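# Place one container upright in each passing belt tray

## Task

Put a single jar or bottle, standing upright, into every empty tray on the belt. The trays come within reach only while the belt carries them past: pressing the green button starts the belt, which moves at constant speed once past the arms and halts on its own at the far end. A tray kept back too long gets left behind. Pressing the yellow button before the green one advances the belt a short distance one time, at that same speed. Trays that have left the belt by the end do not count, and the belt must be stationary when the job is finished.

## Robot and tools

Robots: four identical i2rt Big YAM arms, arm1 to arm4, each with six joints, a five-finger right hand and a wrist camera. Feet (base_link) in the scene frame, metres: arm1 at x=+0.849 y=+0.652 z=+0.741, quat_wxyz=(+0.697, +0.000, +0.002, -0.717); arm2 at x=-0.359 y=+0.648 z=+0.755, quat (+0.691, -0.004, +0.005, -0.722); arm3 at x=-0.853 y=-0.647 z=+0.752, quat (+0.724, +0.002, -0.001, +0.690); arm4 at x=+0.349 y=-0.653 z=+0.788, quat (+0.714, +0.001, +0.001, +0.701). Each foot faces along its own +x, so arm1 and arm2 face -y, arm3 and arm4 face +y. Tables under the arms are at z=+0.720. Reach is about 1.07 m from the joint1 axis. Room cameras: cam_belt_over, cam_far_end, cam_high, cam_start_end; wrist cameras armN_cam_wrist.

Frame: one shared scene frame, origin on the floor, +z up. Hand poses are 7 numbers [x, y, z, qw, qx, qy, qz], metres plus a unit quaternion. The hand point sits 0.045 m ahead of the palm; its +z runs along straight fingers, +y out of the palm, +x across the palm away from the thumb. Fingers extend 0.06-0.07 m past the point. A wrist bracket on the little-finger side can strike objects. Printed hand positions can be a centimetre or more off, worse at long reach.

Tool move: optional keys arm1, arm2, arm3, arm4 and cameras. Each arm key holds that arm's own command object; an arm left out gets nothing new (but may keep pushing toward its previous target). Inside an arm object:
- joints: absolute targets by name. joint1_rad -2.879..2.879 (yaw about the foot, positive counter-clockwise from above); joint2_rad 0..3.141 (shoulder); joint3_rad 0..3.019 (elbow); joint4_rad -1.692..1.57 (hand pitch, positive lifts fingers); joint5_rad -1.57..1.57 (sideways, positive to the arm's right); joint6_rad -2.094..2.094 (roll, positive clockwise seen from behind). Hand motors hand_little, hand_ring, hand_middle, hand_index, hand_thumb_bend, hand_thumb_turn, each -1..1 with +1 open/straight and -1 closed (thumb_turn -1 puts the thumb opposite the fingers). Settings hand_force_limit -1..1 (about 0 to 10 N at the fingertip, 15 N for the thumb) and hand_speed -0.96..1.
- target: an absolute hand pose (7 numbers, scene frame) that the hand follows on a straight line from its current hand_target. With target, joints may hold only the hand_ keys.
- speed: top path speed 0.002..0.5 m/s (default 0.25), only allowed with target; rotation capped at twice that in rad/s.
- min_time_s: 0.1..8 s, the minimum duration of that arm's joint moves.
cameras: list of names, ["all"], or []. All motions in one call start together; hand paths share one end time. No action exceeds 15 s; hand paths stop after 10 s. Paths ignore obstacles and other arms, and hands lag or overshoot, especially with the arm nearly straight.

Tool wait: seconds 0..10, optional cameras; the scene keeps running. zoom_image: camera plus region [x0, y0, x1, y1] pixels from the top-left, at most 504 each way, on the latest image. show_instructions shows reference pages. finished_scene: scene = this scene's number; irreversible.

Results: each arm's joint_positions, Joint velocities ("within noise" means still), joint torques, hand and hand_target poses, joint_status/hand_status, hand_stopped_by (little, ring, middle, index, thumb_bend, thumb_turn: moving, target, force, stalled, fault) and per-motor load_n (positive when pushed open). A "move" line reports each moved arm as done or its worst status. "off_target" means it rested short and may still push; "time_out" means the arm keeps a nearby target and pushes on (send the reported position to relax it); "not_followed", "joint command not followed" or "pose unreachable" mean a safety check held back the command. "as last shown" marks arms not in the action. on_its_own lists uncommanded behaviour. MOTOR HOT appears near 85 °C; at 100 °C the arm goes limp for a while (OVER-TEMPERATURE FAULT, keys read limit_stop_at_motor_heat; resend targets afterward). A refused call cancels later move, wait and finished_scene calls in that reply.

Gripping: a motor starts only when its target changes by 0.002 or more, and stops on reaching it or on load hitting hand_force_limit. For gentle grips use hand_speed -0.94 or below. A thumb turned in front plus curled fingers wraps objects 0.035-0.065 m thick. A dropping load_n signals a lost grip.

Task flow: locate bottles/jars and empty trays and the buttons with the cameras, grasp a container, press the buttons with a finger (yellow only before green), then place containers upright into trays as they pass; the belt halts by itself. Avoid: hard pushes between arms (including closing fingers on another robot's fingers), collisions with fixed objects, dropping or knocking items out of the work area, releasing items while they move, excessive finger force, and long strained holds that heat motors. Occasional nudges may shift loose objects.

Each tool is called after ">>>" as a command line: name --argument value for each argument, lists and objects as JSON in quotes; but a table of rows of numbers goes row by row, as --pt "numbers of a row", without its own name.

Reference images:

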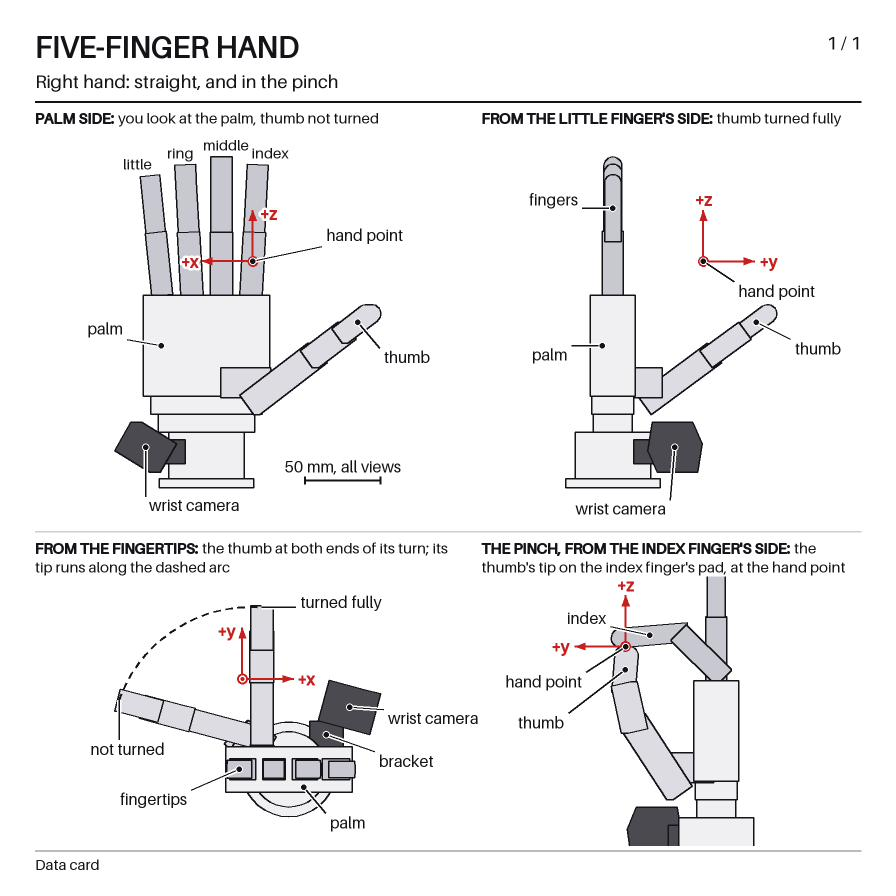

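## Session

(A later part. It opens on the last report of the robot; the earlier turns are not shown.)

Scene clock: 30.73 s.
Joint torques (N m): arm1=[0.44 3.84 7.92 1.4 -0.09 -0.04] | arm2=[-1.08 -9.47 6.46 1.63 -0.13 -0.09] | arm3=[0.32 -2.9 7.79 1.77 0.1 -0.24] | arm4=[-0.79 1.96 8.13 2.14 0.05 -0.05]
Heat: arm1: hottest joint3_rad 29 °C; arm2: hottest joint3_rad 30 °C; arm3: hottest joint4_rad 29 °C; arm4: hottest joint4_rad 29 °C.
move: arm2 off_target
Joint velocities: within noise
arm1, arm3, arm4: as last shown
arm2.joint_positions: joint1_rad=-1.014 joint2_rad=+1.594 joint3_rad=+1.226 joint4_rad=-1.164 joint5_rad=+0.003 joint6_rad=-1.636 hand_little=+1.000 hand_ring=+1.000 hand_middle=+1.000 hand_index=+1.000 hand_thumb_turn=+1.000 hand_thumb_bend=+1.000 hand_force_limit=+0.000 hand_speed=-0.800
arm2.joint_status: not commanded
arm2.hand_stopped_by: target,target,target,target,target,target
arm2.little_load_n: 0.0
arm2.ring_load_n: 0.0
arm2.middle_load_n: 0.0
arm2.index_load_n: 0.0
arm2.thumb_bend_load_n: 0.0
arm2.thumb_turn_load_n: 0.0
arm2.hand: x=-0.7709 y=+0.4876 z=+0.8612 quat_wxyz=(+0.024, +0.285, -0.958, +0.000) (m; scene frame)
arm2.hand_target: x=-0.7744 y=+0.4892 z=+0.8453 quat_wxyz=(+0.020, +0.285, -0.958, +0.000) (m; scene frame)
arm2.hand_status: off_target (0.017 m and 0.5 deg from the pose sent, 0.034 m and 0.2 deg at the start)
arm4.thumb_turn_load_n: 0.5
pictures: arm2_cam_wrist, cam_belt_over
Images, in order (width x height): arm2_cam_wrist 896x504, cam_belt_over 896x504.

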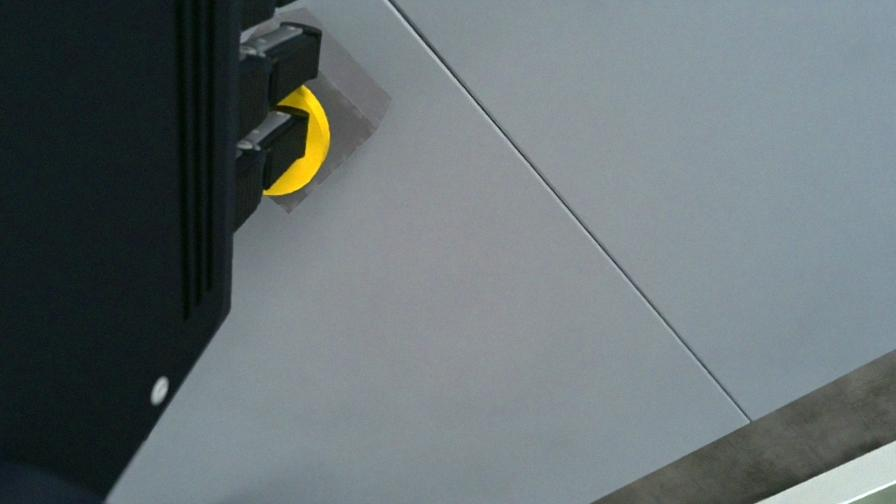

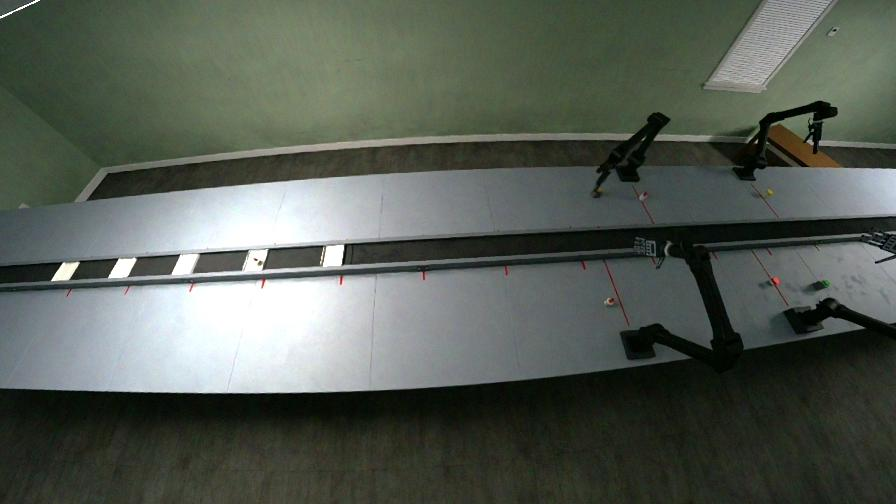

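>>> wait --seconds 1 --cameras '["cam_belt_over", "cam_start_end"]'

Scene clock: 32.00 s.
Joint torques (N m): arm1=[0.44 3.9 7.92 1.43 -0.09 -0.04] | arm2=[-1.08 -9.93 6.42 1.54 -0.14 -0.04] | arm3=[-0.09 -2.73 7.68 1.78 0.12 -0.25] | arm4=[-0.97 2.14 8.12 2.17 0.04 -0.02]
Heat: arm1: hottest joint3_rad 29 °C; arm2: hottest joint3_rad 30 °C; arm3: hottest joint4_rad 29 °C; arm4: hottest joint4_rad 29 °C.
Joint velocities: within noise
arm1.joint_positions: joint1_rad=-0.280 joint2_rad=+0.648 joint3_rad=+1.426 joint4_rad=-1.516 joint5_rad=-0.205 joint6_rad=-0.961 hand_little=+1.000 hand_ring=+1.000 hand_middle=+1.000 hand_index=+1.000 hand_thumb_turn=+1.000 hand_thumb_bend=+1.000 hand_force_limit=+0.000 hand_speed=-0.800
arm1.joint_status: not commanded
arm1.hand_stopped_by: target,target,target,target,target,target
arm1.little_load_n: 0.0
arm1.ring_load_n: 0.0
arm1.middle_load_n: 0.0
arm1.index_load_n: 0.0
arm1.thumb_bend_load_n: 0.0
arm1.thumb_turn_load_n: 0.0
arm1.hand: x=+0.7986 y=+0.4639 z=+1.1955 quat_wxyz=(+0.163, +0.332, -0.849, +0.378) (m; scene frame)
arm1.hand_target: x=+0.7987 y=+0.4639 z=+1.2048 quat_wxyz=(+0.170, +0.331, -0.844, +0.386) (m; scene frame)
arm1.hand_status: not commanded
arm2.joint_positions: joint1_rad=-1.014 joint2_rad=+1.594 joint3_rad=+1.226 joint4_rad=-1.164 joint5_rad=+0.003 joint6_rad=-1.636 hand_little=+1.000 hand_ring=+1.000 hand_middle=+1.000 hand_index=+1.000 hand_thumb_turn=+1.000 hand_thumb_bend=+1.000 hand_force_limit=+0.000 hand_speed=-0.800
arm2.joint_status: not commanded
arm2.hand_stopped_by: target,target,target,target,target,target
arm2.little_load_n: 0.0
arm2.ring_load_n: 0.0
arm2.middle_load_n: 0.0
arm2.index_load_n: 0.0
arm2.thumb_bend_load_n: 0.0
arm2.thumb_turn_load_n: 0.0
arm2.hand: x=-0.7709 y=+0.4876 z=+0.8612 quat_wxyz=(+0.024, +0.285, -0.958, +0.000) (m; scene frame)
arm2.hand_target: x=-0.7744 y=+0.4892 z=+0.8453 quat_wxyz=(+0.020, +0.285, -0.958, +0.000) (m; scene frame)
arm2.hand_status: off_target (0.017 m and 0.5 deg from the pose sent, 0.034 m and 0.2 deg at the start)
arm3.joint_positions: joint1_rad=+0.185 joint2_rad=+0.919 joint3_rad=+1.275 joint4_rad=-1.190 joint5_rad=-0.003 joint6_rad=-1.559 hand_little=+1.000 hand_ring=+1.000 hand_middle=+1.000 hand_index=+1.000 hand_thumb_turn=+1.000 hand_thumb_bend=+1.000 hand_force_limit=+0.000 hand_speed=-0.800
arm3.joint_status: not commanded
arm3.hand_stopped_by: target,target,target,target,target,target
arm3.little_load_n: 0.0
arm3.ring_load_n: 0.0
arm3.middle_load_n: 0.0
arm3.index_load_n: 0.0
arm3.thumb_bend_load_n: 0.0
arm3.thumb_turn_load_n: 0.0
arm3.hand: x=-0.8429 y=-0.2824 z=+1.1396 quat_wxyz=(-0.275, +0.616, +0.699, +0.235) (m; scene frame)
arm3.hand_target: x=-0.8473 y=-0.2817 z=+1.1324 quat_wxyz=(-0.265, +0.611, +0.710, +0.228) (m; scene frame)
arm3.hand_status: not commanded
arm4.joint_positions: joint1_rad=+0.397 joint2_rad=+0.574 joint3_rad=+1.409 joint4_rad=-1.367 joint5_rad=+0.225 joint6_rad=-1.168 hand_little=+1.000 hand_ring=+1.000 hand_middle=+1.000 hand_index=+1.000 hand_thumb_turn=+1.000 hand_thumb_bend=+1.000 hand_force_limit=+0.000 hand_speed=-0.800
arm4.joint_status: not commanded
arm4.hand_stopped_by: target,target,target,target,target,target
arm4.little_load_n: 0.5
arm4.ring_load_n: 0.0
arm4.middle_load_n: 0.0
arm4.index_load_n: 0.0
arm4.thumb_bend_load_n: 0.0
arm4.thumb_turn_load_n: 0.0
arm4.hand: x=+0.3603 y=-0.4443 z=+1.2900 quat_wxyz=(-0.418, +0.657, +0.562, +0.278) (m; scene frame)
arm4.hand_target: x=+0.3607 y=-0.4451 z=+1.3009 quat_wxyz=(-0.429, +0.653, +0.556, +0.282) (m; scene frame)
arm4.hand_status: not commanded
wait: 1.00 s; at rest from the start
pictures: cam_belt_over, cam_start_end
Images, in order (width x height): cam_belt_over 896x504, cam_start_end 896x504.

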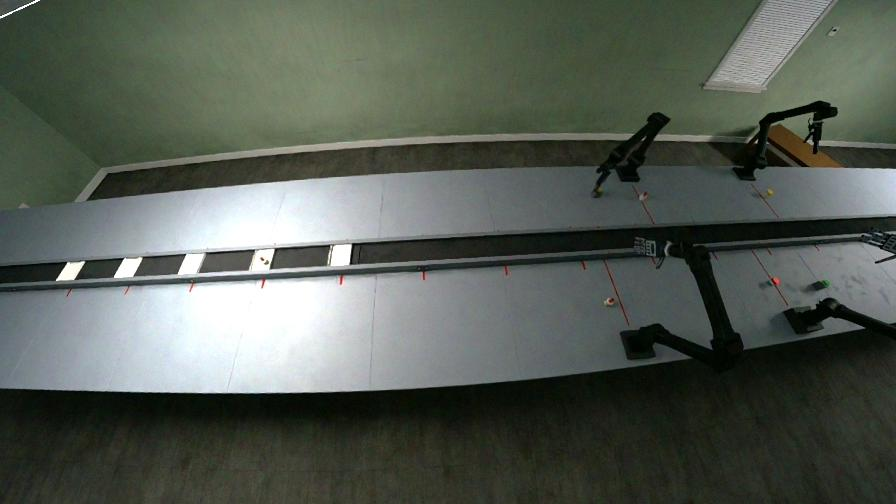

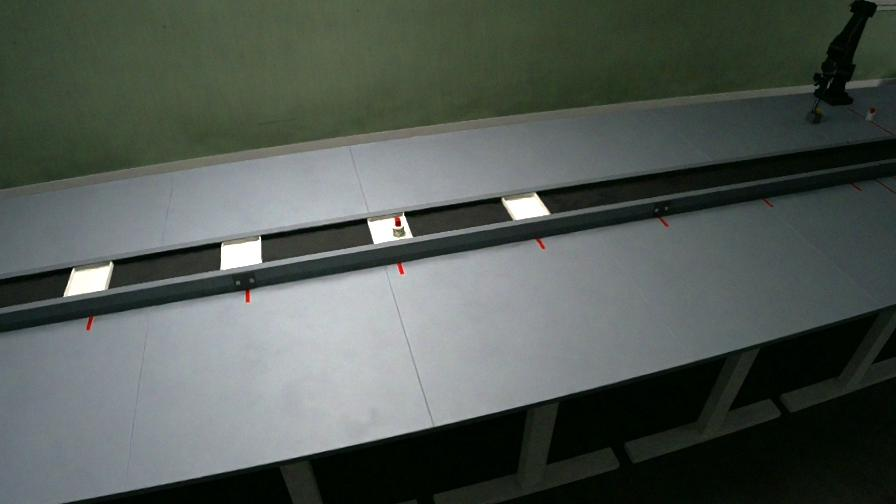

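>>> move --arm2 '{"target": [-0.72, 0.489, 1.0, 0.0, 0.285, -0.959, 0.0], "speed": 0.2}' --cameras '["cam_belt_over", "cam_start_end"]'

>>> wait --seconds 3 --cameras '["cam_belt_over", "cam_start_end"]'

Scene clock: 33.83 s.
Joint torques (N m): arm1=[0.5 3.9 7.92 1.42 -0.1 -0.04] | arm2=[0.15 -10.81 11.4 -0.21 -0.1 0.12] | arm3=[-0.38 -2.55 7.62 1.88 0.14 -0.23] | arm4=[-0.67 2.08 8.14 2.15 0.03 -0.02]
Heat: arm1: hottest joint3_rad 29 °C; arm2: hottest joint3_rad 30 °C; arm3: hottest joint4_rad 29 °C; arm4: hottest joint4_rad 29 °C.
move: arm2 off_target
Joint velocities: within noise
arm1, arm3, arm4: as last shown
arm1.thumb_bend_load_n: -0.5
arm1.thumb_turn_load_n: -0.5
arm2.joint_positions: joint1_rad=-0.973 joint2_rad=+1.453 joint3_rad=+1.383 joint4_rad=-1.555 joint5_rad=-0.006 joint6_rad=-1.596 hand_little=+1.000 hand_ring=+1.000 hand_middle=+1.000 hand_index=+1.000 hand_thumb_turn=+1.000 hand_thumb_bend=+1.000 hand_force_limit=+0.000 hand_speed=-0.800
arm2.joint_status: not commanded
arm2.hand_stopped_by: target,target,target,target,target,target
arm2.little_load_n: 0.0
arm2.ring_load_n: 0.0
arm2.middle_load_n: 0.0
arm2.index_load_n: 0.0
arm2.thumb_bend_load_n: 0.0
arm2.thumb_turn_load_n: 0.0
arm2.hand: x=-0.7131 y=+0.4975 z=+0.9808 quat_wxyz=(-0.021, +0.285, -0.958, -0.007) (m; scene frame)
arm2.hand_target: x=-0.7194 y=+0.4895 z=+0.9999 quat_wxyz=(+0.000, +0.285, -0.959, +0.000) (m; scene frame)
arm2.hand_status: off_target (0.022 m and 2.6 deg from the pose sent, 0.148 m and 2.8 deg at the start)
arm4.little_load_n: 0.0
pictures: cam_belt_over, cam_start_end
Images, in order (width x height): cam_belt_over 896x504, cam_start_end 896x504.

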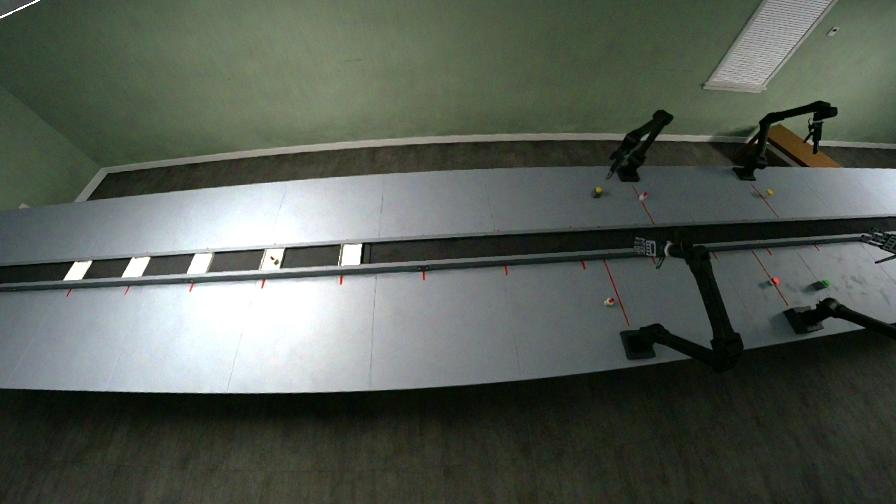

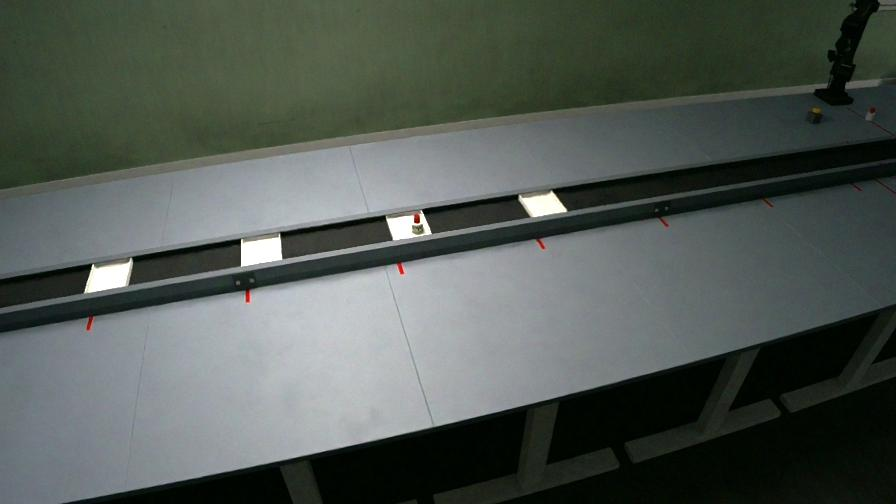

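Scene clock: 36.83 s.
Joint torques (N m): arm1=[0.5 3.9 7.94 1.43 -0.1 -0.05] | arm2=[-0.03 -11.69 11.38 -0.1 -0.14 0.04] | arm3=[-0.56 -2.73 7.72 1.91 0.13 -0.26] | arm4=[-0.79 2.02 8.17 2.24 0.05 -0.04]
Heat: arm1: hottest joint3_rad 29 °C; arm2: hottest joint3_rad 30 °C; arm3: hottest joint4_rad 29 °C; arm4: hottest joint1_rad 28 °C.
Joint velocities: within noise
arm1.joint_positions: joint1_rad=-0.280 joint2_rad=+0.648 joint3_rad=+1.426 joint4_rad=-1.516 joint5_rad=-0.205 joint6_rad=-0.961 hand_little=+1.000 hand_ring=+1.000 hand_middle=+1.000 hand_index=+1.000 hand_thumb_turn=+1.000 hand_thumb_bend=+1.000 hand_force_limit=+0.000 hand_speed=-0.800
arm1.joint_status: not commanded
arm1.hand_stopped_by: target,target,target,target,target,target
arm1.little_load_n: 0.0
arm1.ring_load_n: 0.0
arm1.middle_load_n: 0.0
arm1.index_load_n: 0.0
arm1.thumb_bend_load_n: 0.0
arm1.thumb_turn_load_n: 0.0
arm1.hand: x=+0.7986 y=+0.4639 z=+1.1955 quat_wxyz=(+0.163, +0.332, -0.849, +0.378) (m; scene frame)
arm1.hand_target: x=+0.7987 y=+0.4639 z=+1.2048 quat_wxyz=(+0.170, +0.331, -0.844, +0.386) (m; scene frame)
arm1.hand_status: not commanded
arm2.joint_positions: joint1_rad=-0.973 joint2_rad=+1.453 joint3_rad=+1.383 joint4_rad=-1.555 joint5_rad=-0.006 joint6_rad=-1.596 hand_little=+1.000 hand_ring=+1.000 hand_middle=+1.000 hand_index=+1.000 hand_thumb_turn=+1.000 hand_thumb_bend=+1.000 hand_force_limit=+0.000 hand_speed=-0.800
arm2.joint_status: not commanded
arm2.hand_stopped_by: target,target,target,target,target,target
arm2.little_load_n: 0.5
arm2.ring_load_n: 0.0
arm2.middle_load_n: 0.0
arm2.index_load_n: 0.0
arm2.thumb_bend_load_n: 0.0
arm2.thumb_turn_load_n: 0.0
arm2.hand: x=-0.7131 y=+0.4975 z=+0.9808 quat_wxyz=(-0.021, +0.285, -0.958, -0.007) (m; scene frame)
arm2.hand_target: x=-0.7194 y=+0.4895 z=+0.9999 quat_wxyz=(+0.000, +0.285, -0.959, +0.000) (m; scene frame)
arm2.hand_status: off_target (0.022 m and 2.6 deg from the pose sent, 0.148 m and 2.8 deg at the start)
arm3.joint_positions: joint1_rad=+0.185 joint2_rad=+0.919 joint3_rad=+1.275 joint4_rad=-1.190 joint5_rad=-0.003 joint6_rad=-1.559 hand_little=+1.000 hand_ring=+1.000 hand_middle=+1.000 hand_index=+1.000 hand_thumb_turn=+1.000 hand_thumb_bend=+1.000 hand_force_limit=+0.000 hand_speed=-0.800
arm3.joint_status: not commanded
arm3.hand_stopped_by: target,target,target,target,target,target
arm3.little_load_n: 0.0
arm3.ring_load_n: 0.0
arm3.middle_load_n: 0.0
arm3.index_load_n: 0.0
arm3.thumb_bend_load_n: 0.0
arm3.thumb_turn_load_n: 0.0
arm3.hand: x=-0.8429 y=-0.2824 z=+1.1396 quat_wxyz=(-0.275, +0.616, +0.699, +0.235) (m; scene frame)
arm3.hand_target: x=-0.8473 y=-0.2817 z=+1.1324 quat_wxyz=(-0.265, +0.611, +0.710, +0.228) (m; scene frame)
arm3.hand_status: not commanded
arm4.joint_positions: joint1_rad=+0.397 joint2_rad=+0.574 joint3_rad=+1.409 joint4_rad=-1.367 joint5_rad=+0.225 joint6_rad=-1.168 hand_little=+1.000 hand_ring=+1.000 hand_middle=+1.000 hand_index=+1.000 hand_thumb_turn=+1.000 hand_thumb_bend=+1.000 hand_force_limit=+0.000 hand_speed=-0.800
arm4.joint_status: not commanded
arm4.hand_stopped_by: target,target,target,target,target,target
arm4.little_load_n: 0.0
arm4.ring_load_n: 0.0
arm4.middle_load_n: 0.0
arm4.index_load_n: 0.0
arm4.thumb_bend_load_n: 0.0
arm4.thumb_turn_load_n: 0.0
arm4.hand: x=+0.3603 y=-0.4443 z=+1.2900 quat_wxyz=(-0.418, +0.657, +0.562, +0.278) (m; scene frame)
arm4.hand_target: x=+0.3607 y=-0.4451 z=+1.3009 quat_wxyz=(-0.429, +0.653, +0.556, +0.282) (m; scene frame)
arm4.hand_status: not commanded
wait: 3.00 s; at rest by 0.27 s
pictures: cam_belt_over, cam_start_end
Images, in order (width x height): cam_belt_over 896x504, cam_start_end 896x504.

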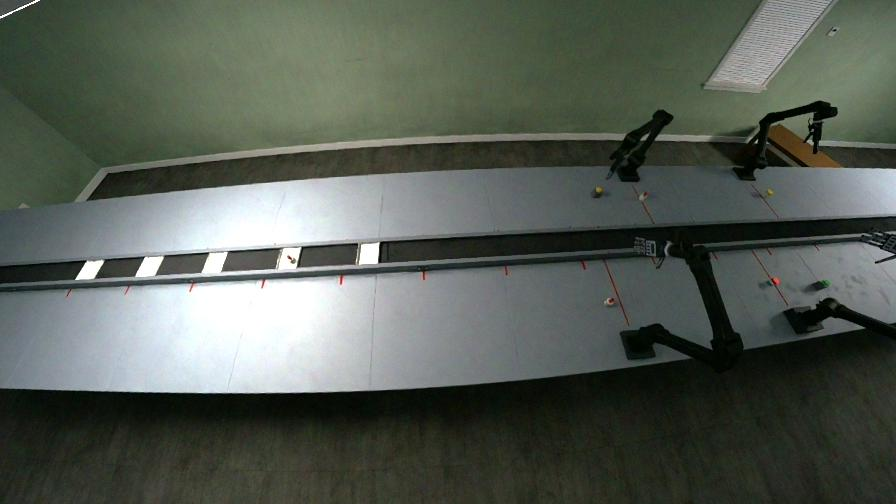

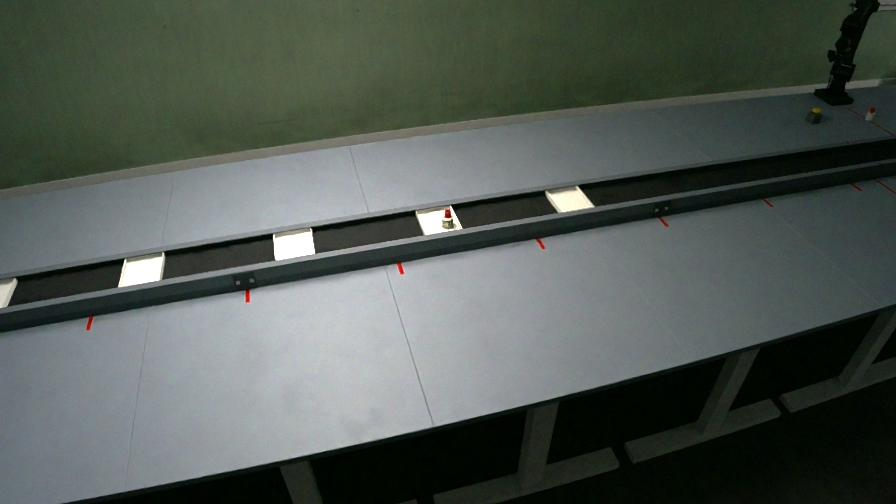

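>>> move --arm3 '{"joints": {"joint1_rad": 1.64, "joint2_rad": 0.66, "joint3_rad": 0.6, "joint4_rad": -1.417, "joint5_rad": 1.31, "joint6_rad": 0.0, "hand_thumb_turn": -1}, "min_time_s": 5}' --cameras '["arm3_cam_wrist", "cam_high", "cam_belt_over"]'

Scene clock: 43.53 s.
Joint torques (N m): arm1=[0.44 3.9 7.92 1.43 -0.09 -0.04] | arm2=[0.15 -10.4 11.41 0.08 -0.11 0.08] | arm3=[0.15 0.26 7.08 0.51 0.81 0.01] | arm4=[-0.91 1.96 8.12 2.17 0.06 -0.04]
Heat: arm1: hottest joint3_rad 30 °C; arm2: hottest joint3_rad 30 °C; arm3: hottest joint4_rad 29 °C; arm4: hottest joint1_rad 28 °C.
move: arm3 done
Joint velocities: within noise
arm1, arm2, arm4: as last shown
arm1.thumb_turn_load_n: -0.5
arm2.little_load_n: 0.0
arm3.joint_positions: joint1_rad=+1.627 joint2_rad=+0.670 joint3_rad=+0.605 joint4_rad=-1.407 joint5_rad=+1.307 joint6_rad=-0.011 hand_little=+1.000 hand_ring=+1.000 hand_middle=+1.000 hand_index=+1.000 hand_thumb_turn=-1.000 hand_thumb_bend=+1.000 hand_force_limit=+0.000 hand_speed=-0.800
arm3.joint_status: all done
arm3.hand_stopped_by: target,target,target,target,target,target
arm3.little_load_n: 0.0
arm3.ring_load_n: 0.0
arm3.middle_load_n: 0.0
arm3.index_load_n: 0.0
arm3.thumb_bend_load_n: 0.0
arm3.thumb_turn_load_n: 0.0
arm3.hand: x=-0.9576 y=-0.4685 z=+0.9882 quat_wxyz=(-0.458, +0.576, +0.544, +0.403) (m; scene frame)
arm3.hand_target: x=-0.9567 y=-0.4697 z=+0.9876 quat_wxyz=(-0.462, +0.574, +0.545, +0.400) (m; scene frame)
arm3.hand_status: not commanded
arm4.little_load_n: 0.5
pictures: arm3_cam_wrist, cam_belt_over, cam_high
Images, in order (width x height): arm3_cam_wrist 896x504, cam_belt_over 896x504, cam_high 896x504.

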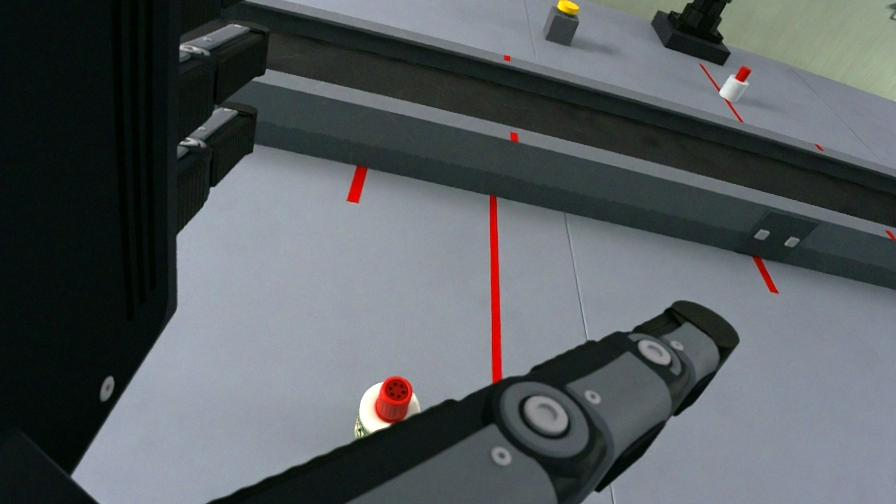

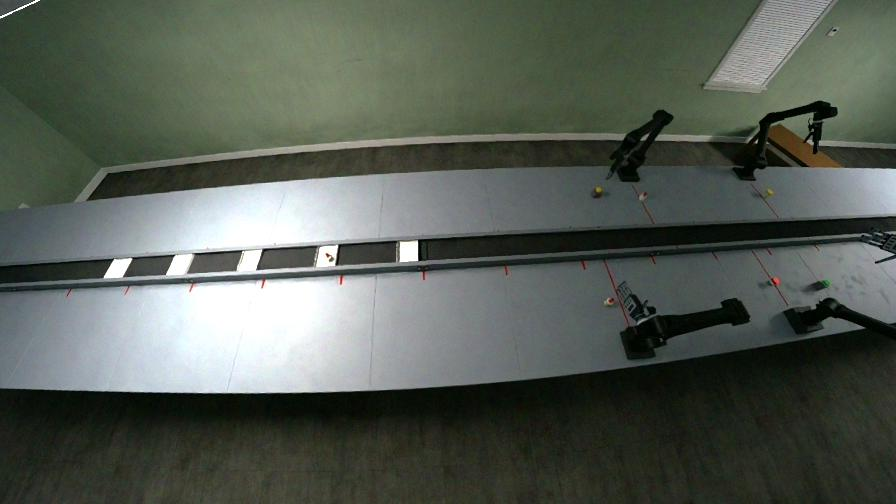

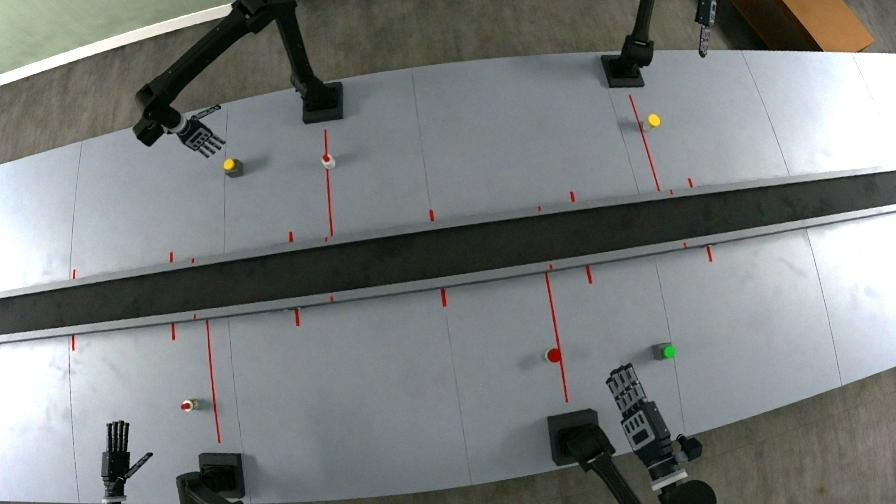

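>>> move --arm3 '{"joints": {"joint1_rad": 1.62, "joint2_rad": 1.72, "joint3_rad": 0.67, "joint4_rad": -0.50, "joint5_rad": 1.31, "joint6_rad": 0.0}, "min_time_s": 4}' --cameras '["arm3_cam_wrist", "cam_high", "cam_belt_over"]'

Scene clock: 50.87 s.
Joint torques (N m): arm1=[0.44 3.9 7.92 1.43 -0.09 -0.04] | arm2=[-0.56 -10.75 11.37 0.06 -0.12 0.07] | arm3=[-2.02 -9.64 5.48 1.29 0.83 -0.03] | arm4=[-0.56 2.02 8.09 2.18 0.05 -0.03]
Heat: arm1: hottest joint3_rad 30 °C; arm2: hottest joint3_rad 31 °C; arm3: hottest joint4_rad 29 °C; arm4: hottest joint1_rad 28 °C.
move: arm3 done
Joint velocities: within noise
arm1, arm2, arm4: as last shown
arm1.thumb_turn_load_n: 0.0
arm3.joint_positions: joint1_rad=+1.627 joint2_rad=+1.706 joint3_rad=+0.645 joint4_rad=-0.511 joint5_rad=+1.307 joint6_rad=-0.011 hand_little=+1.000 hand_ring=+1.000 hand_middle=+1.000 hand_index=+1.000 hand_thumb_turn=-1.000 hand_thumb_bend=+1.000 hand_force_limit=+0.000 hand_speed=-0.800
arm3.joint_status: all done
arm3.hand_stopped_by: target,target,target,target,target,target
arm3.little_load_n: 0.0
arm3.ring_load_n: 0.0
arm3.middle_load_n: 0.0
arm3.index_load_n: 0.0
arm3.thumb_bend_load_n: 0.0
arm3.thumb_turn_load_n: 0.0
arm3.hand: x=-1.1204 y=-0.4689 z=+0.7625 quat_wxyz=(-0.430, +0.555, +0.566, +0.432) (m; scene frame)
arm3.hand_target: x=-1.1315 y=-0.4669 z=+0.7615 quat_wxyz=(-0.438, +0.564, +0.556, +0.426) (m; scene frame)
arm3.hand_status: not commanded
arm4.little_load_n: 0.0
pictures: arm3_cam_wrist, cam_belt_over, cam_high
Images, in order (width x height): arm3_cam_wrist 896x504, cam_belt_over 896x504, cam_high 896x504.

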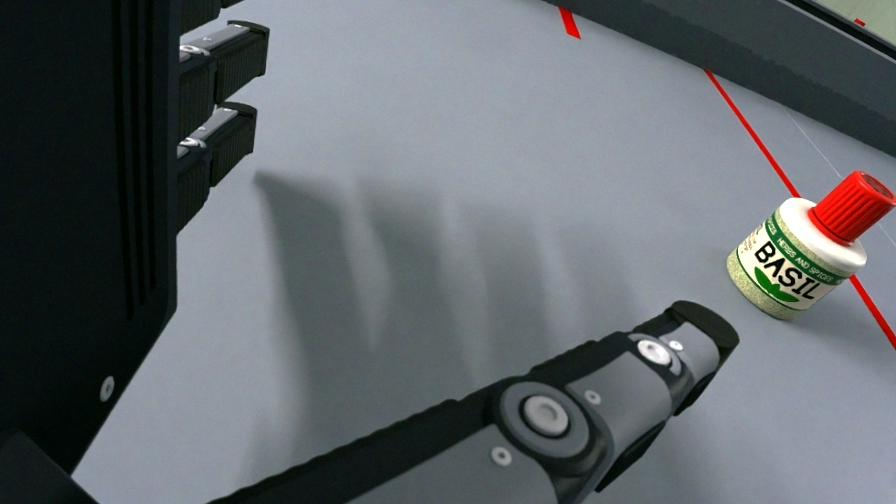

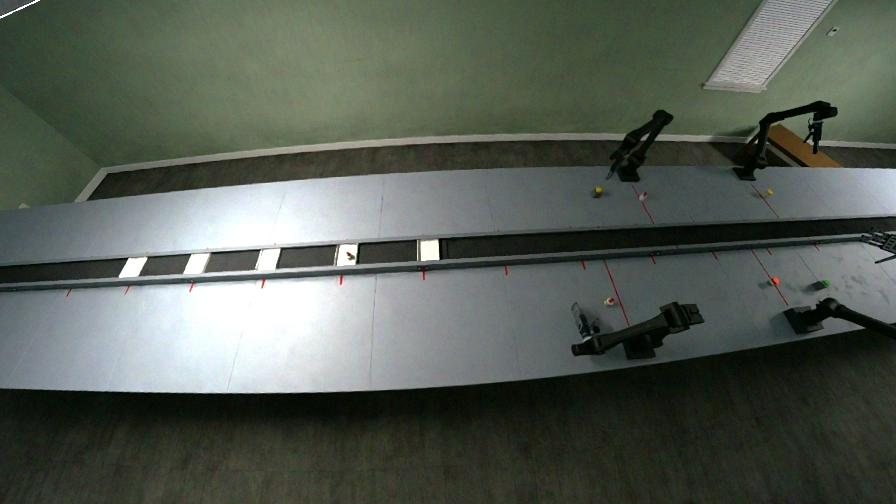

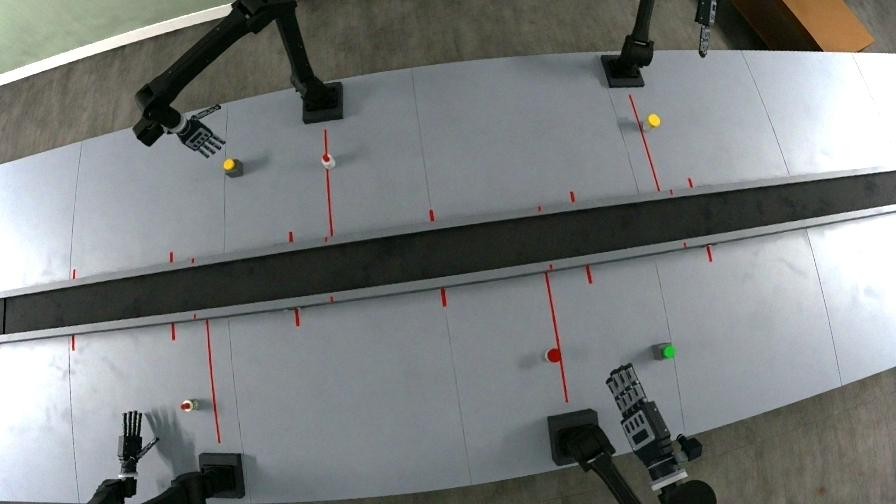

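>>> move --arm3 '{"joints": {"joint1_rad": 1.5, "joint2_rad": 1.719, "joint3_rad": 0.74, "joint4_rad": -0.571, "joint5_rad": 1.187, "joint6_rad": 0.0}, "min_time_s": 3}' --cameras '["arm3_cam_wrist", "cam_belt_over"]'

Scene clock: 57.40 s.
Joint torques (N m): arm1=[0.5 3.96 7.92 1.43 -0.09 -0.04] | arm2=[-0.26 -10.75 11.47 0.03 -0.1 0.1] | arm3=[-3.37 -10.11 5.37 0.54 0.01 -0.03] | arm4=[-0.73 2.2 8.14 2.17 0.05 0]
Heat: arm1: hottest joint3_rad 30 °C; arm2: hottest joint3_rad 31 °C; arm3: hottest joint4_rad 29 °C; arm4: hottest joint1_rad 28 °C.
move: arm3 done
Joint velocities: within noise
arm1, arm2, arm4: as last shown
arm3.joint_positions: joint1_rad=+1.524 joint2_rad=+1.706 joint3_rad=+0.722 joint4_rad=-0.564 joint5_rad=+1.207 joint6_rad=-0.011 hand_little=+1.000 hand_ring=+1.000 hand_middle=+1.000 hand_index=+1.000 hand_thumb_turn=-1.000 hand_thumb_bend=+1.000 hand_force_limit=+0.000 hand_speed=-0.800
arm3.joint_status: all done
arm3.hand_stopped_by: target,target,target,target,target,target
arm3.little_load_n: 0.0
arm3.ring_load_n: 0.0
arm3.middle_load_n: 0.0
arm3.index_load_n: -1.0
arm3.thumb_bend_load_n: 0.0
arm3.thumb_turn_load_n: 0.0
arm3.hand: x=-1.1306 y=-0.4484 z=+0.7590 quat_wxyz=(-0.388, +0.610, +0.551, +0.416) (m; scene frame)
arm3.hand_target: x=-1.1321 y=-0.4432 z=+0.7546 quat_wxyz=(-0.379, +0.623, +0.545, +0.414) (m; scene frame)
arm3.hand_status: not commanded
pictures: arm3_cam_wrist, cam_belt_over
Images, in order (width x height): arm3_cam_wrist 896x504, cam_belt_over 896x504.

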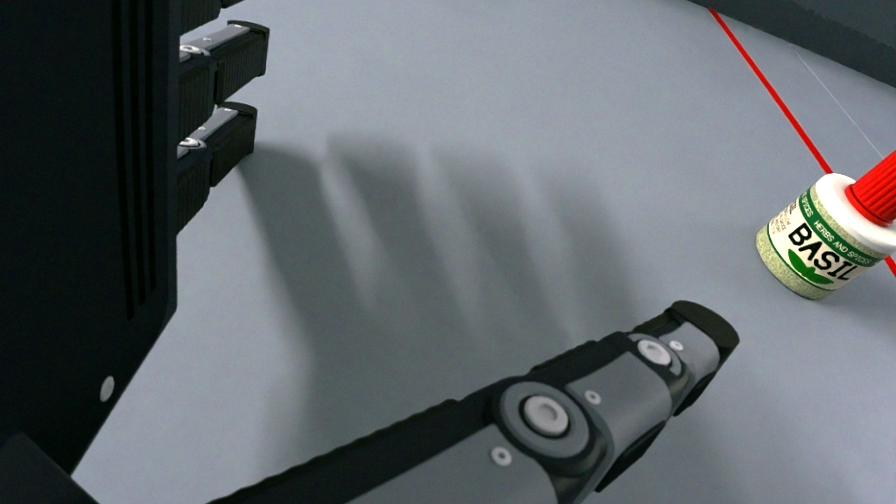

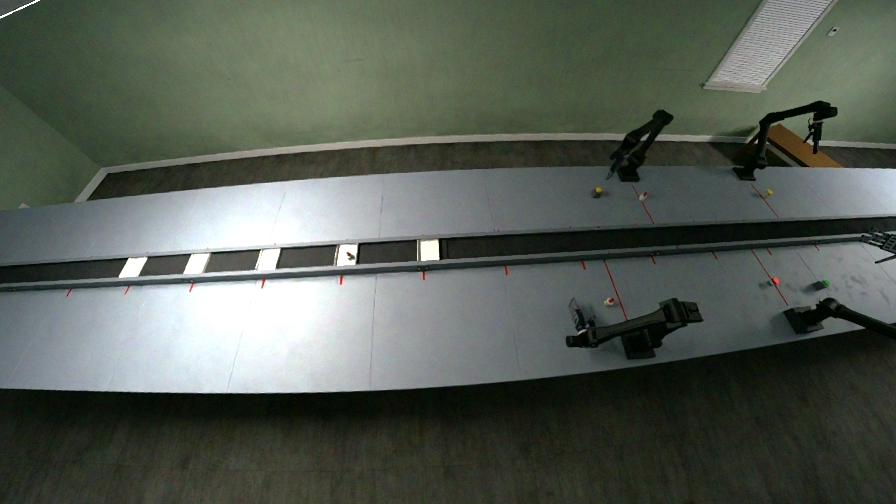

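>>> move --arm3 '{"joints": {"joint1_rad": 1.2, "joint2_rad": 1.68, "joint3_rad": 0.74, "joint4_rad": -0.60, "joint5_rad": 1.187, "joint6_rad": 0.0}, "min_time_s": 3}' --cameras '["arm3_cam_wrist", "cam_high"]'

Scene clock: 61.43 s.
Joint torques (N m): arm1=[0.44 3.96 7.91 1.42 -0.09 -0.04] | arm2=[0.85 -10.81 11.37 -0.16 -0.11 0.01] | arm3=[-2.2 -13.22 4.9 0.29 0.52 -0.06] | arm4=[-1.08 1.79 8.06 2.14 0.04 -0.03]
Heat: arm1: hottest joint3_rad 31 °C; arm2: hottest joint3_rad 31 °C; arm3: hottest joint4_rad 29 °C; arm4: hottest joint1_rad 28 °C.
move: arm3 done
Joint velocities: within noise
arm1, arm2, arm4: as last shown
arm3.joint_positions: joint1_rad=+1.213 joint2_rad=+1.696 joint3_rad=+0.729 joint4_rad=-0.590 joint5_rad=+1.192 joint6_rad=-0.008 hand_little=+1.000 hand_ring=+1.000 hand_middle=+1.000 hand_index=+1.000 hand_thumb_turn=-1.000 hand_thumb_bend=+1.000 hand_force_limit=+0.000 hand_speed=-0.800
arm3.joint_status: all done
arm3.hand_stopped_by: target,target,target,target,target,target
arm3.little_load_n: 0.0
arm3.ring_load_n: 0.0
arm3.middle_load_n: 0.0
arm3.index_load_n: 0.0
arm3.thumb_bend_load_n: 0.0
arm3.thumb_turn_load_n: 0.5
arm3.hand: x=-1.0575 y=-0.3742 z=+0.7620 quat_wxyz=(-0.313, +0.691, +0.453, +0.467) (m; scene frame)
arm3.hand_target: x=-1.0594 y=-0.3699 z=+0.7675 quat_wxyz=(-0.317, +0.700, +0.443, +0.463) (m; scene frame)
arm3.hand_status: not commanded
pictures: arm3_cam_wrist, cam_high
Images, in order (width x height): arm3_cam_wrist 896x504, cam_high 896x504.

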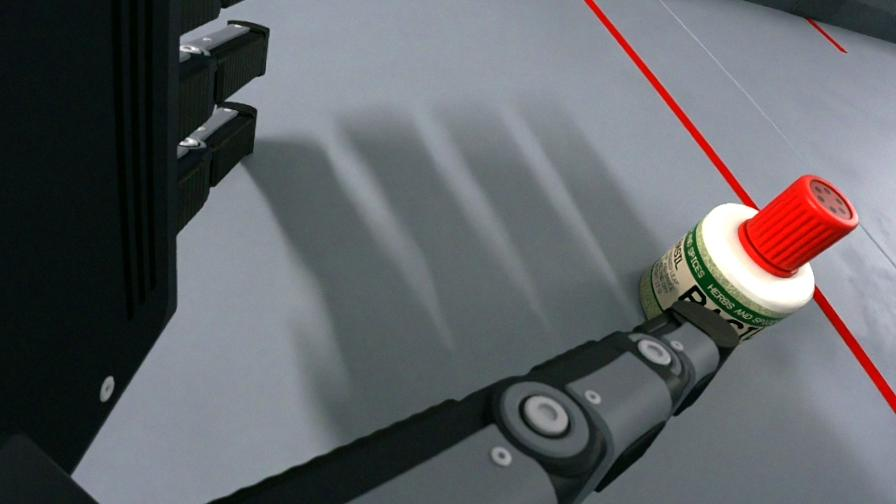

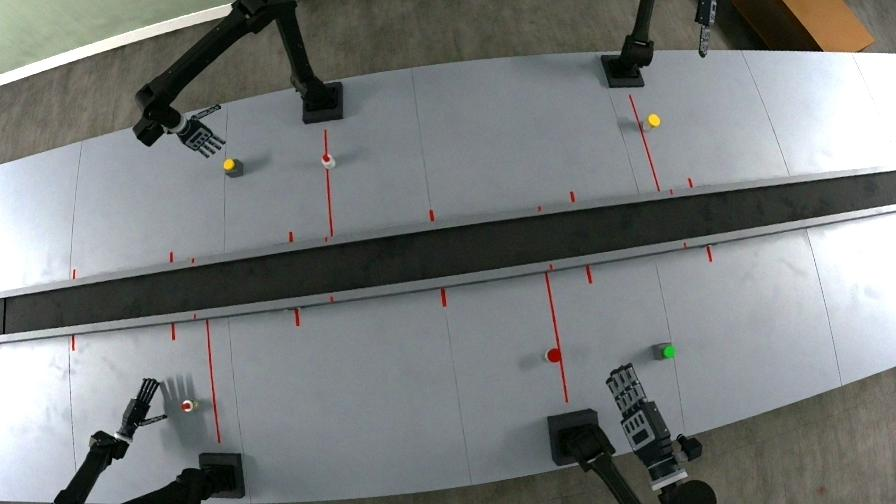

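>>> move --arm3 '{"joints": {"joint1_rad": 1.05, "joint2_rad": 1.50, "joint3_rad": 0.525, "joint4_rad": -0.60, "joint5_rad": 1.187, "joint6_rad": 0.0}, "min_time_s": 3}' --cameras '["arm3_cam_wrist", "cam_high"]'

Scene clock: 68.67 s.
Joint torques (N m): arm1=[0.5 3.84 7.91 1.42 -0.1 -0.04] | arm2=[-0.79 -11.4 11.43 -0.09 -0.12 0.09] | arm3=[-2.14 -8.7 3.54 0.29 0.56 -0.07] | arm4=[-0.73 2.02 8.14 2.14 0.05 -0.03]
Heat: arm1: hottest joint3_rad 31 °C; arm2: hottest joint3_rad 31 °C; arm3: hottest joint4_rad 29 °C; arm4: hottest joint1_rad 28 °C.
move: arm3 done
Joint velocities: within noise
arm1, arm2, arm4: as last shown
arm3.joint_positions: joint1_rad=+1.065 joint2_rad=+1.514 joint3_rad=+0.530 joint4_rad=-0.590 joint5_rad=+1.191 joint6_rad=-0.008 hand_little=+1.000 hand_ring=+1.000 hand_middle=+1.000 hand_index=+1.000 hand_thumb_turn=-1.000 hand_thumb_bend=+1.000 hand_force_limit=+0.000 hand_speed=-0.800
arm3.joint_status: all done
arm3.hand_stopped_by: target,target,target,target,target,target
arm3.little_load_n: 0.0
arm3.ring_load_n: 0.0
arm3.middle_load_n: 0.0
arm3.index_load_n: 0.0
arm3.thumb_bend_load_n: 0.0
arm3.thumb_turn_load_n: 0.0
arm3.hand: x=-0.9497 y=-0.3876 z=+0.7737 quat_wxyz=(-0.271, +0.721, +0.405, +0.492) (m; scene frame)
arm3.hand_target: x=-0.9440 y=-0.3881 z=+0.7751 quat_wxyz=(-0.268, +0.726, +0.398, +0.492) (m; scene frame)
arm3.hand_status: not commanded
pictures: arm3_cam_wrist, cam_high
Images, in order (width x height): arm3_cam_wrist 896x504, cam_high 896x504.

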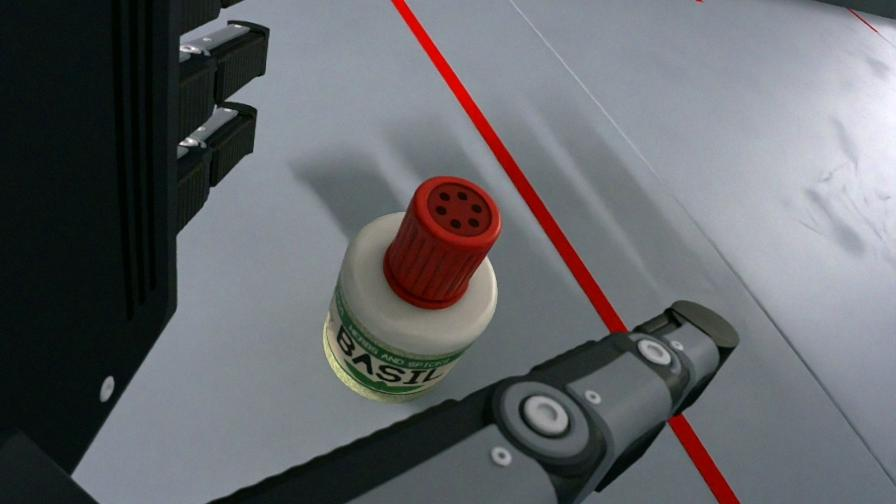

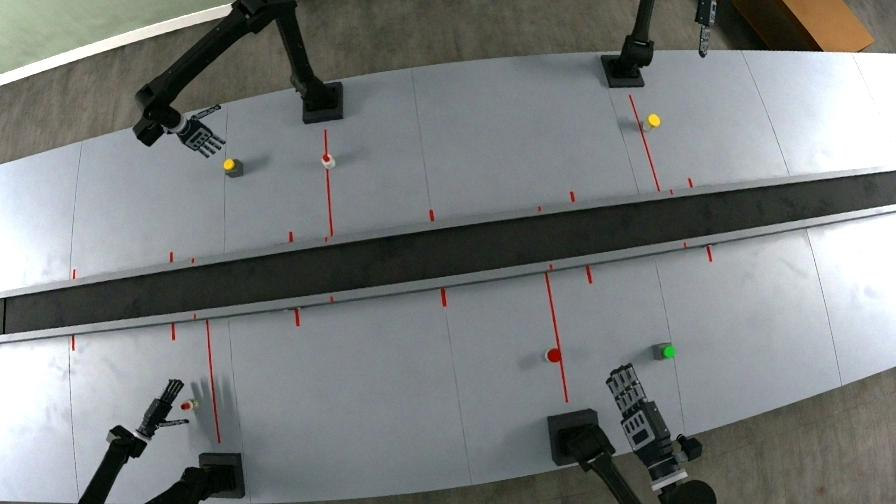

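>>> move --arm3 '{"joints": {"hand_index": 0.45, "hand_middle": 0.45, "hand_force_limit": -0.5, "hand_speed": -0.8}}' --cameras '["arm3_cam_wrist"]'

>>> move --arm3 '{"joints": {"joint2_rad": 1.595, "joint3_rad": 0.512, "joint4_rad": -0.492}, "min_time_s": 2}' --cameras '["arm3_cam_wrist"]'

Scene clock: 71.30 s.
Joint torques (N m): arm1=[0.5 3.84 7.92 1.42 -0.09 -0.05] | arm2=[-0.62 -10.99 11.33 0.09 -0.07 0.03] | arm3=[-2.96 -9.11 3.52 0.25 0.59 -0.06] | arm4=[-0.85 2.08 8.12 2.18 0.04 -0.02]
Heat: arm1: hottest joint3_rad 31 °C; arm2: hottest joint3_rad 31 °C; arm3: hottest joint4_rad 29 °C; arm4: hottest joint1_rad 28 °C.
move: arm3 done
Joint velocities: within noise
arm1, arm2, arm4: as last shown
arm3.joint_positions: joint1_rad=+1.065 joint2_rad=+1.514 joint3_rad=+0.530 joint4_rad=-0.590 joint5_rad=+1.191 joint6_rad=-0.008 hand_little=+1.000 hand_ring=+1.000 hand_middle=+0.450 hand_index=+0.450 hand_thumb_turn=-1.000 hand_thumb_bend=+1.000 hand_force_limit=-0.500 hand_speed=-0.800
arm3.joint_status: all done
arm3.hand_stopped_by: target,target,target,target,target,target
arm3.little_load_n: 0.0
arm3.ring_load_n: 0.0
arm3.middle_load_n: 0.0
arm3.index_load_n: 0.0
arm3.thumb_bend_load_n: 0.0
arm3.thumb_turn_load_n: 0.5
arm3.hand: x=-0.9497 y=-0.3876 z=+0.7737 quat_wxyz=(-0.271, +0.721, +0.405, +0.492) (m; scene frame)
arm3.hand_target: x=-0.9440 y=-0.3881 z=+0.7751 quat_wxyz=(-0.268, +0.726, +0.398, +0.492) (m; scene frame)
arm3.hand_status: not commanded
pictures: arm3_cam_wrist
Images, in order (width x height): arm3_cam_wrist 896x504.

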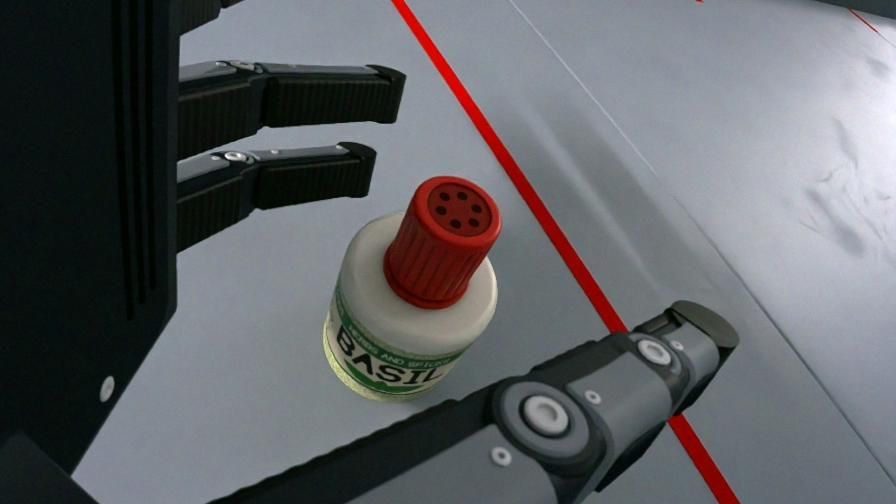

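Scene clock: 73.60 s.
Joint torques (N m): arm1=[0.5 3.9 7.94 1.43 -0.09 -0.04] | arm2=[0.32 -11.16 11.54 -0.02 -0.15 0.06] | arm3=[-2.08 -6.65 2.96 1.2 0.54 -0.08] | arm4=[-0.91 1.79 8.17 2.21 0.05 -0.03]
Heat: arm1: hottest joint3_rad 31 °C; arm2: hottest joint3_rad 31 °C; arm3: hottest joint4_rad 29 °C; arm4: hottest joint1_rad 28 °C.
move: arm3 done
Joint velocities: within noise
arm1, arm2, arm4: as last shown
arm2.thumb_bend_load_n: -0.5
arm3.joint_positions: joint1_rad=+1.065 joint2_rad=+1.577 joint3_rad=+0.518 joint4_rad=-0.503 joint5_rad=+1.191 joint6_rad=-0.008 hand_little=+1.000 hand_ring=+1.000 hand_middle=+0.450 hand_index=+0.450 hand_thumb_turn=-1.000 hand_thumb_bend=+1.000 hand_force_limit=-0.500 hand_speed=-0.800
arm3.joint_status: all done
arm3.hand_stopped_by: target,target,target,target,target,target
arm3.little_load_n: 0.0
arm3.ring_load_n: 0.0
arm3.middle_load_n: 0.0
arm3.index_load_n: 0.0
arm3.thumb_bend_load_n: 0.0
arm3.thumb_turn_load_n: 0.0
arm3.hand: x=-0.9508 y=-0.3868 z=+0.7542 quat_wxyz=(-0.276, +0.723, +0.402, +0.490) (m; scene frame)
arm3.hand_target: x=-0.9447 y=-0.3875 z=+0.7483 quat_wxyz=(-0.269, +0.726, +0.398, +0.492) (m; scene frame)
arm3.hand_status: not commanded
pictures: arm3_cam_wrist
Images, in order (width x height): arm3_cam_wrist 896x504.

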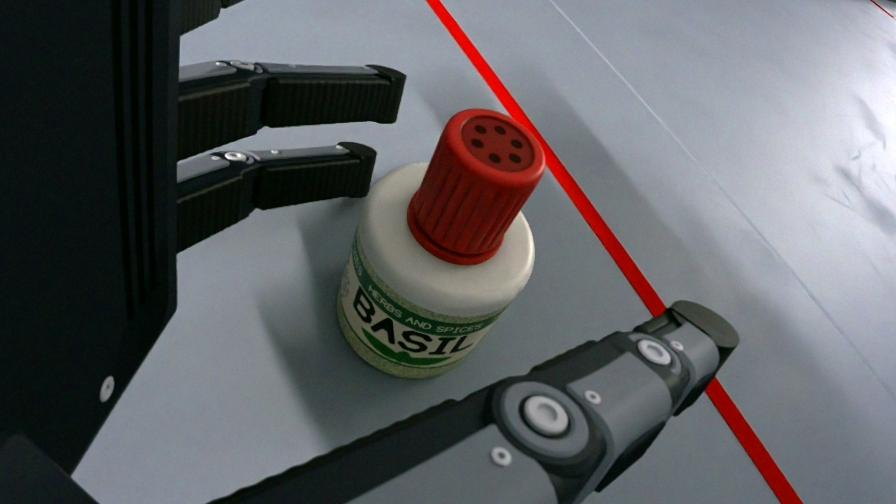

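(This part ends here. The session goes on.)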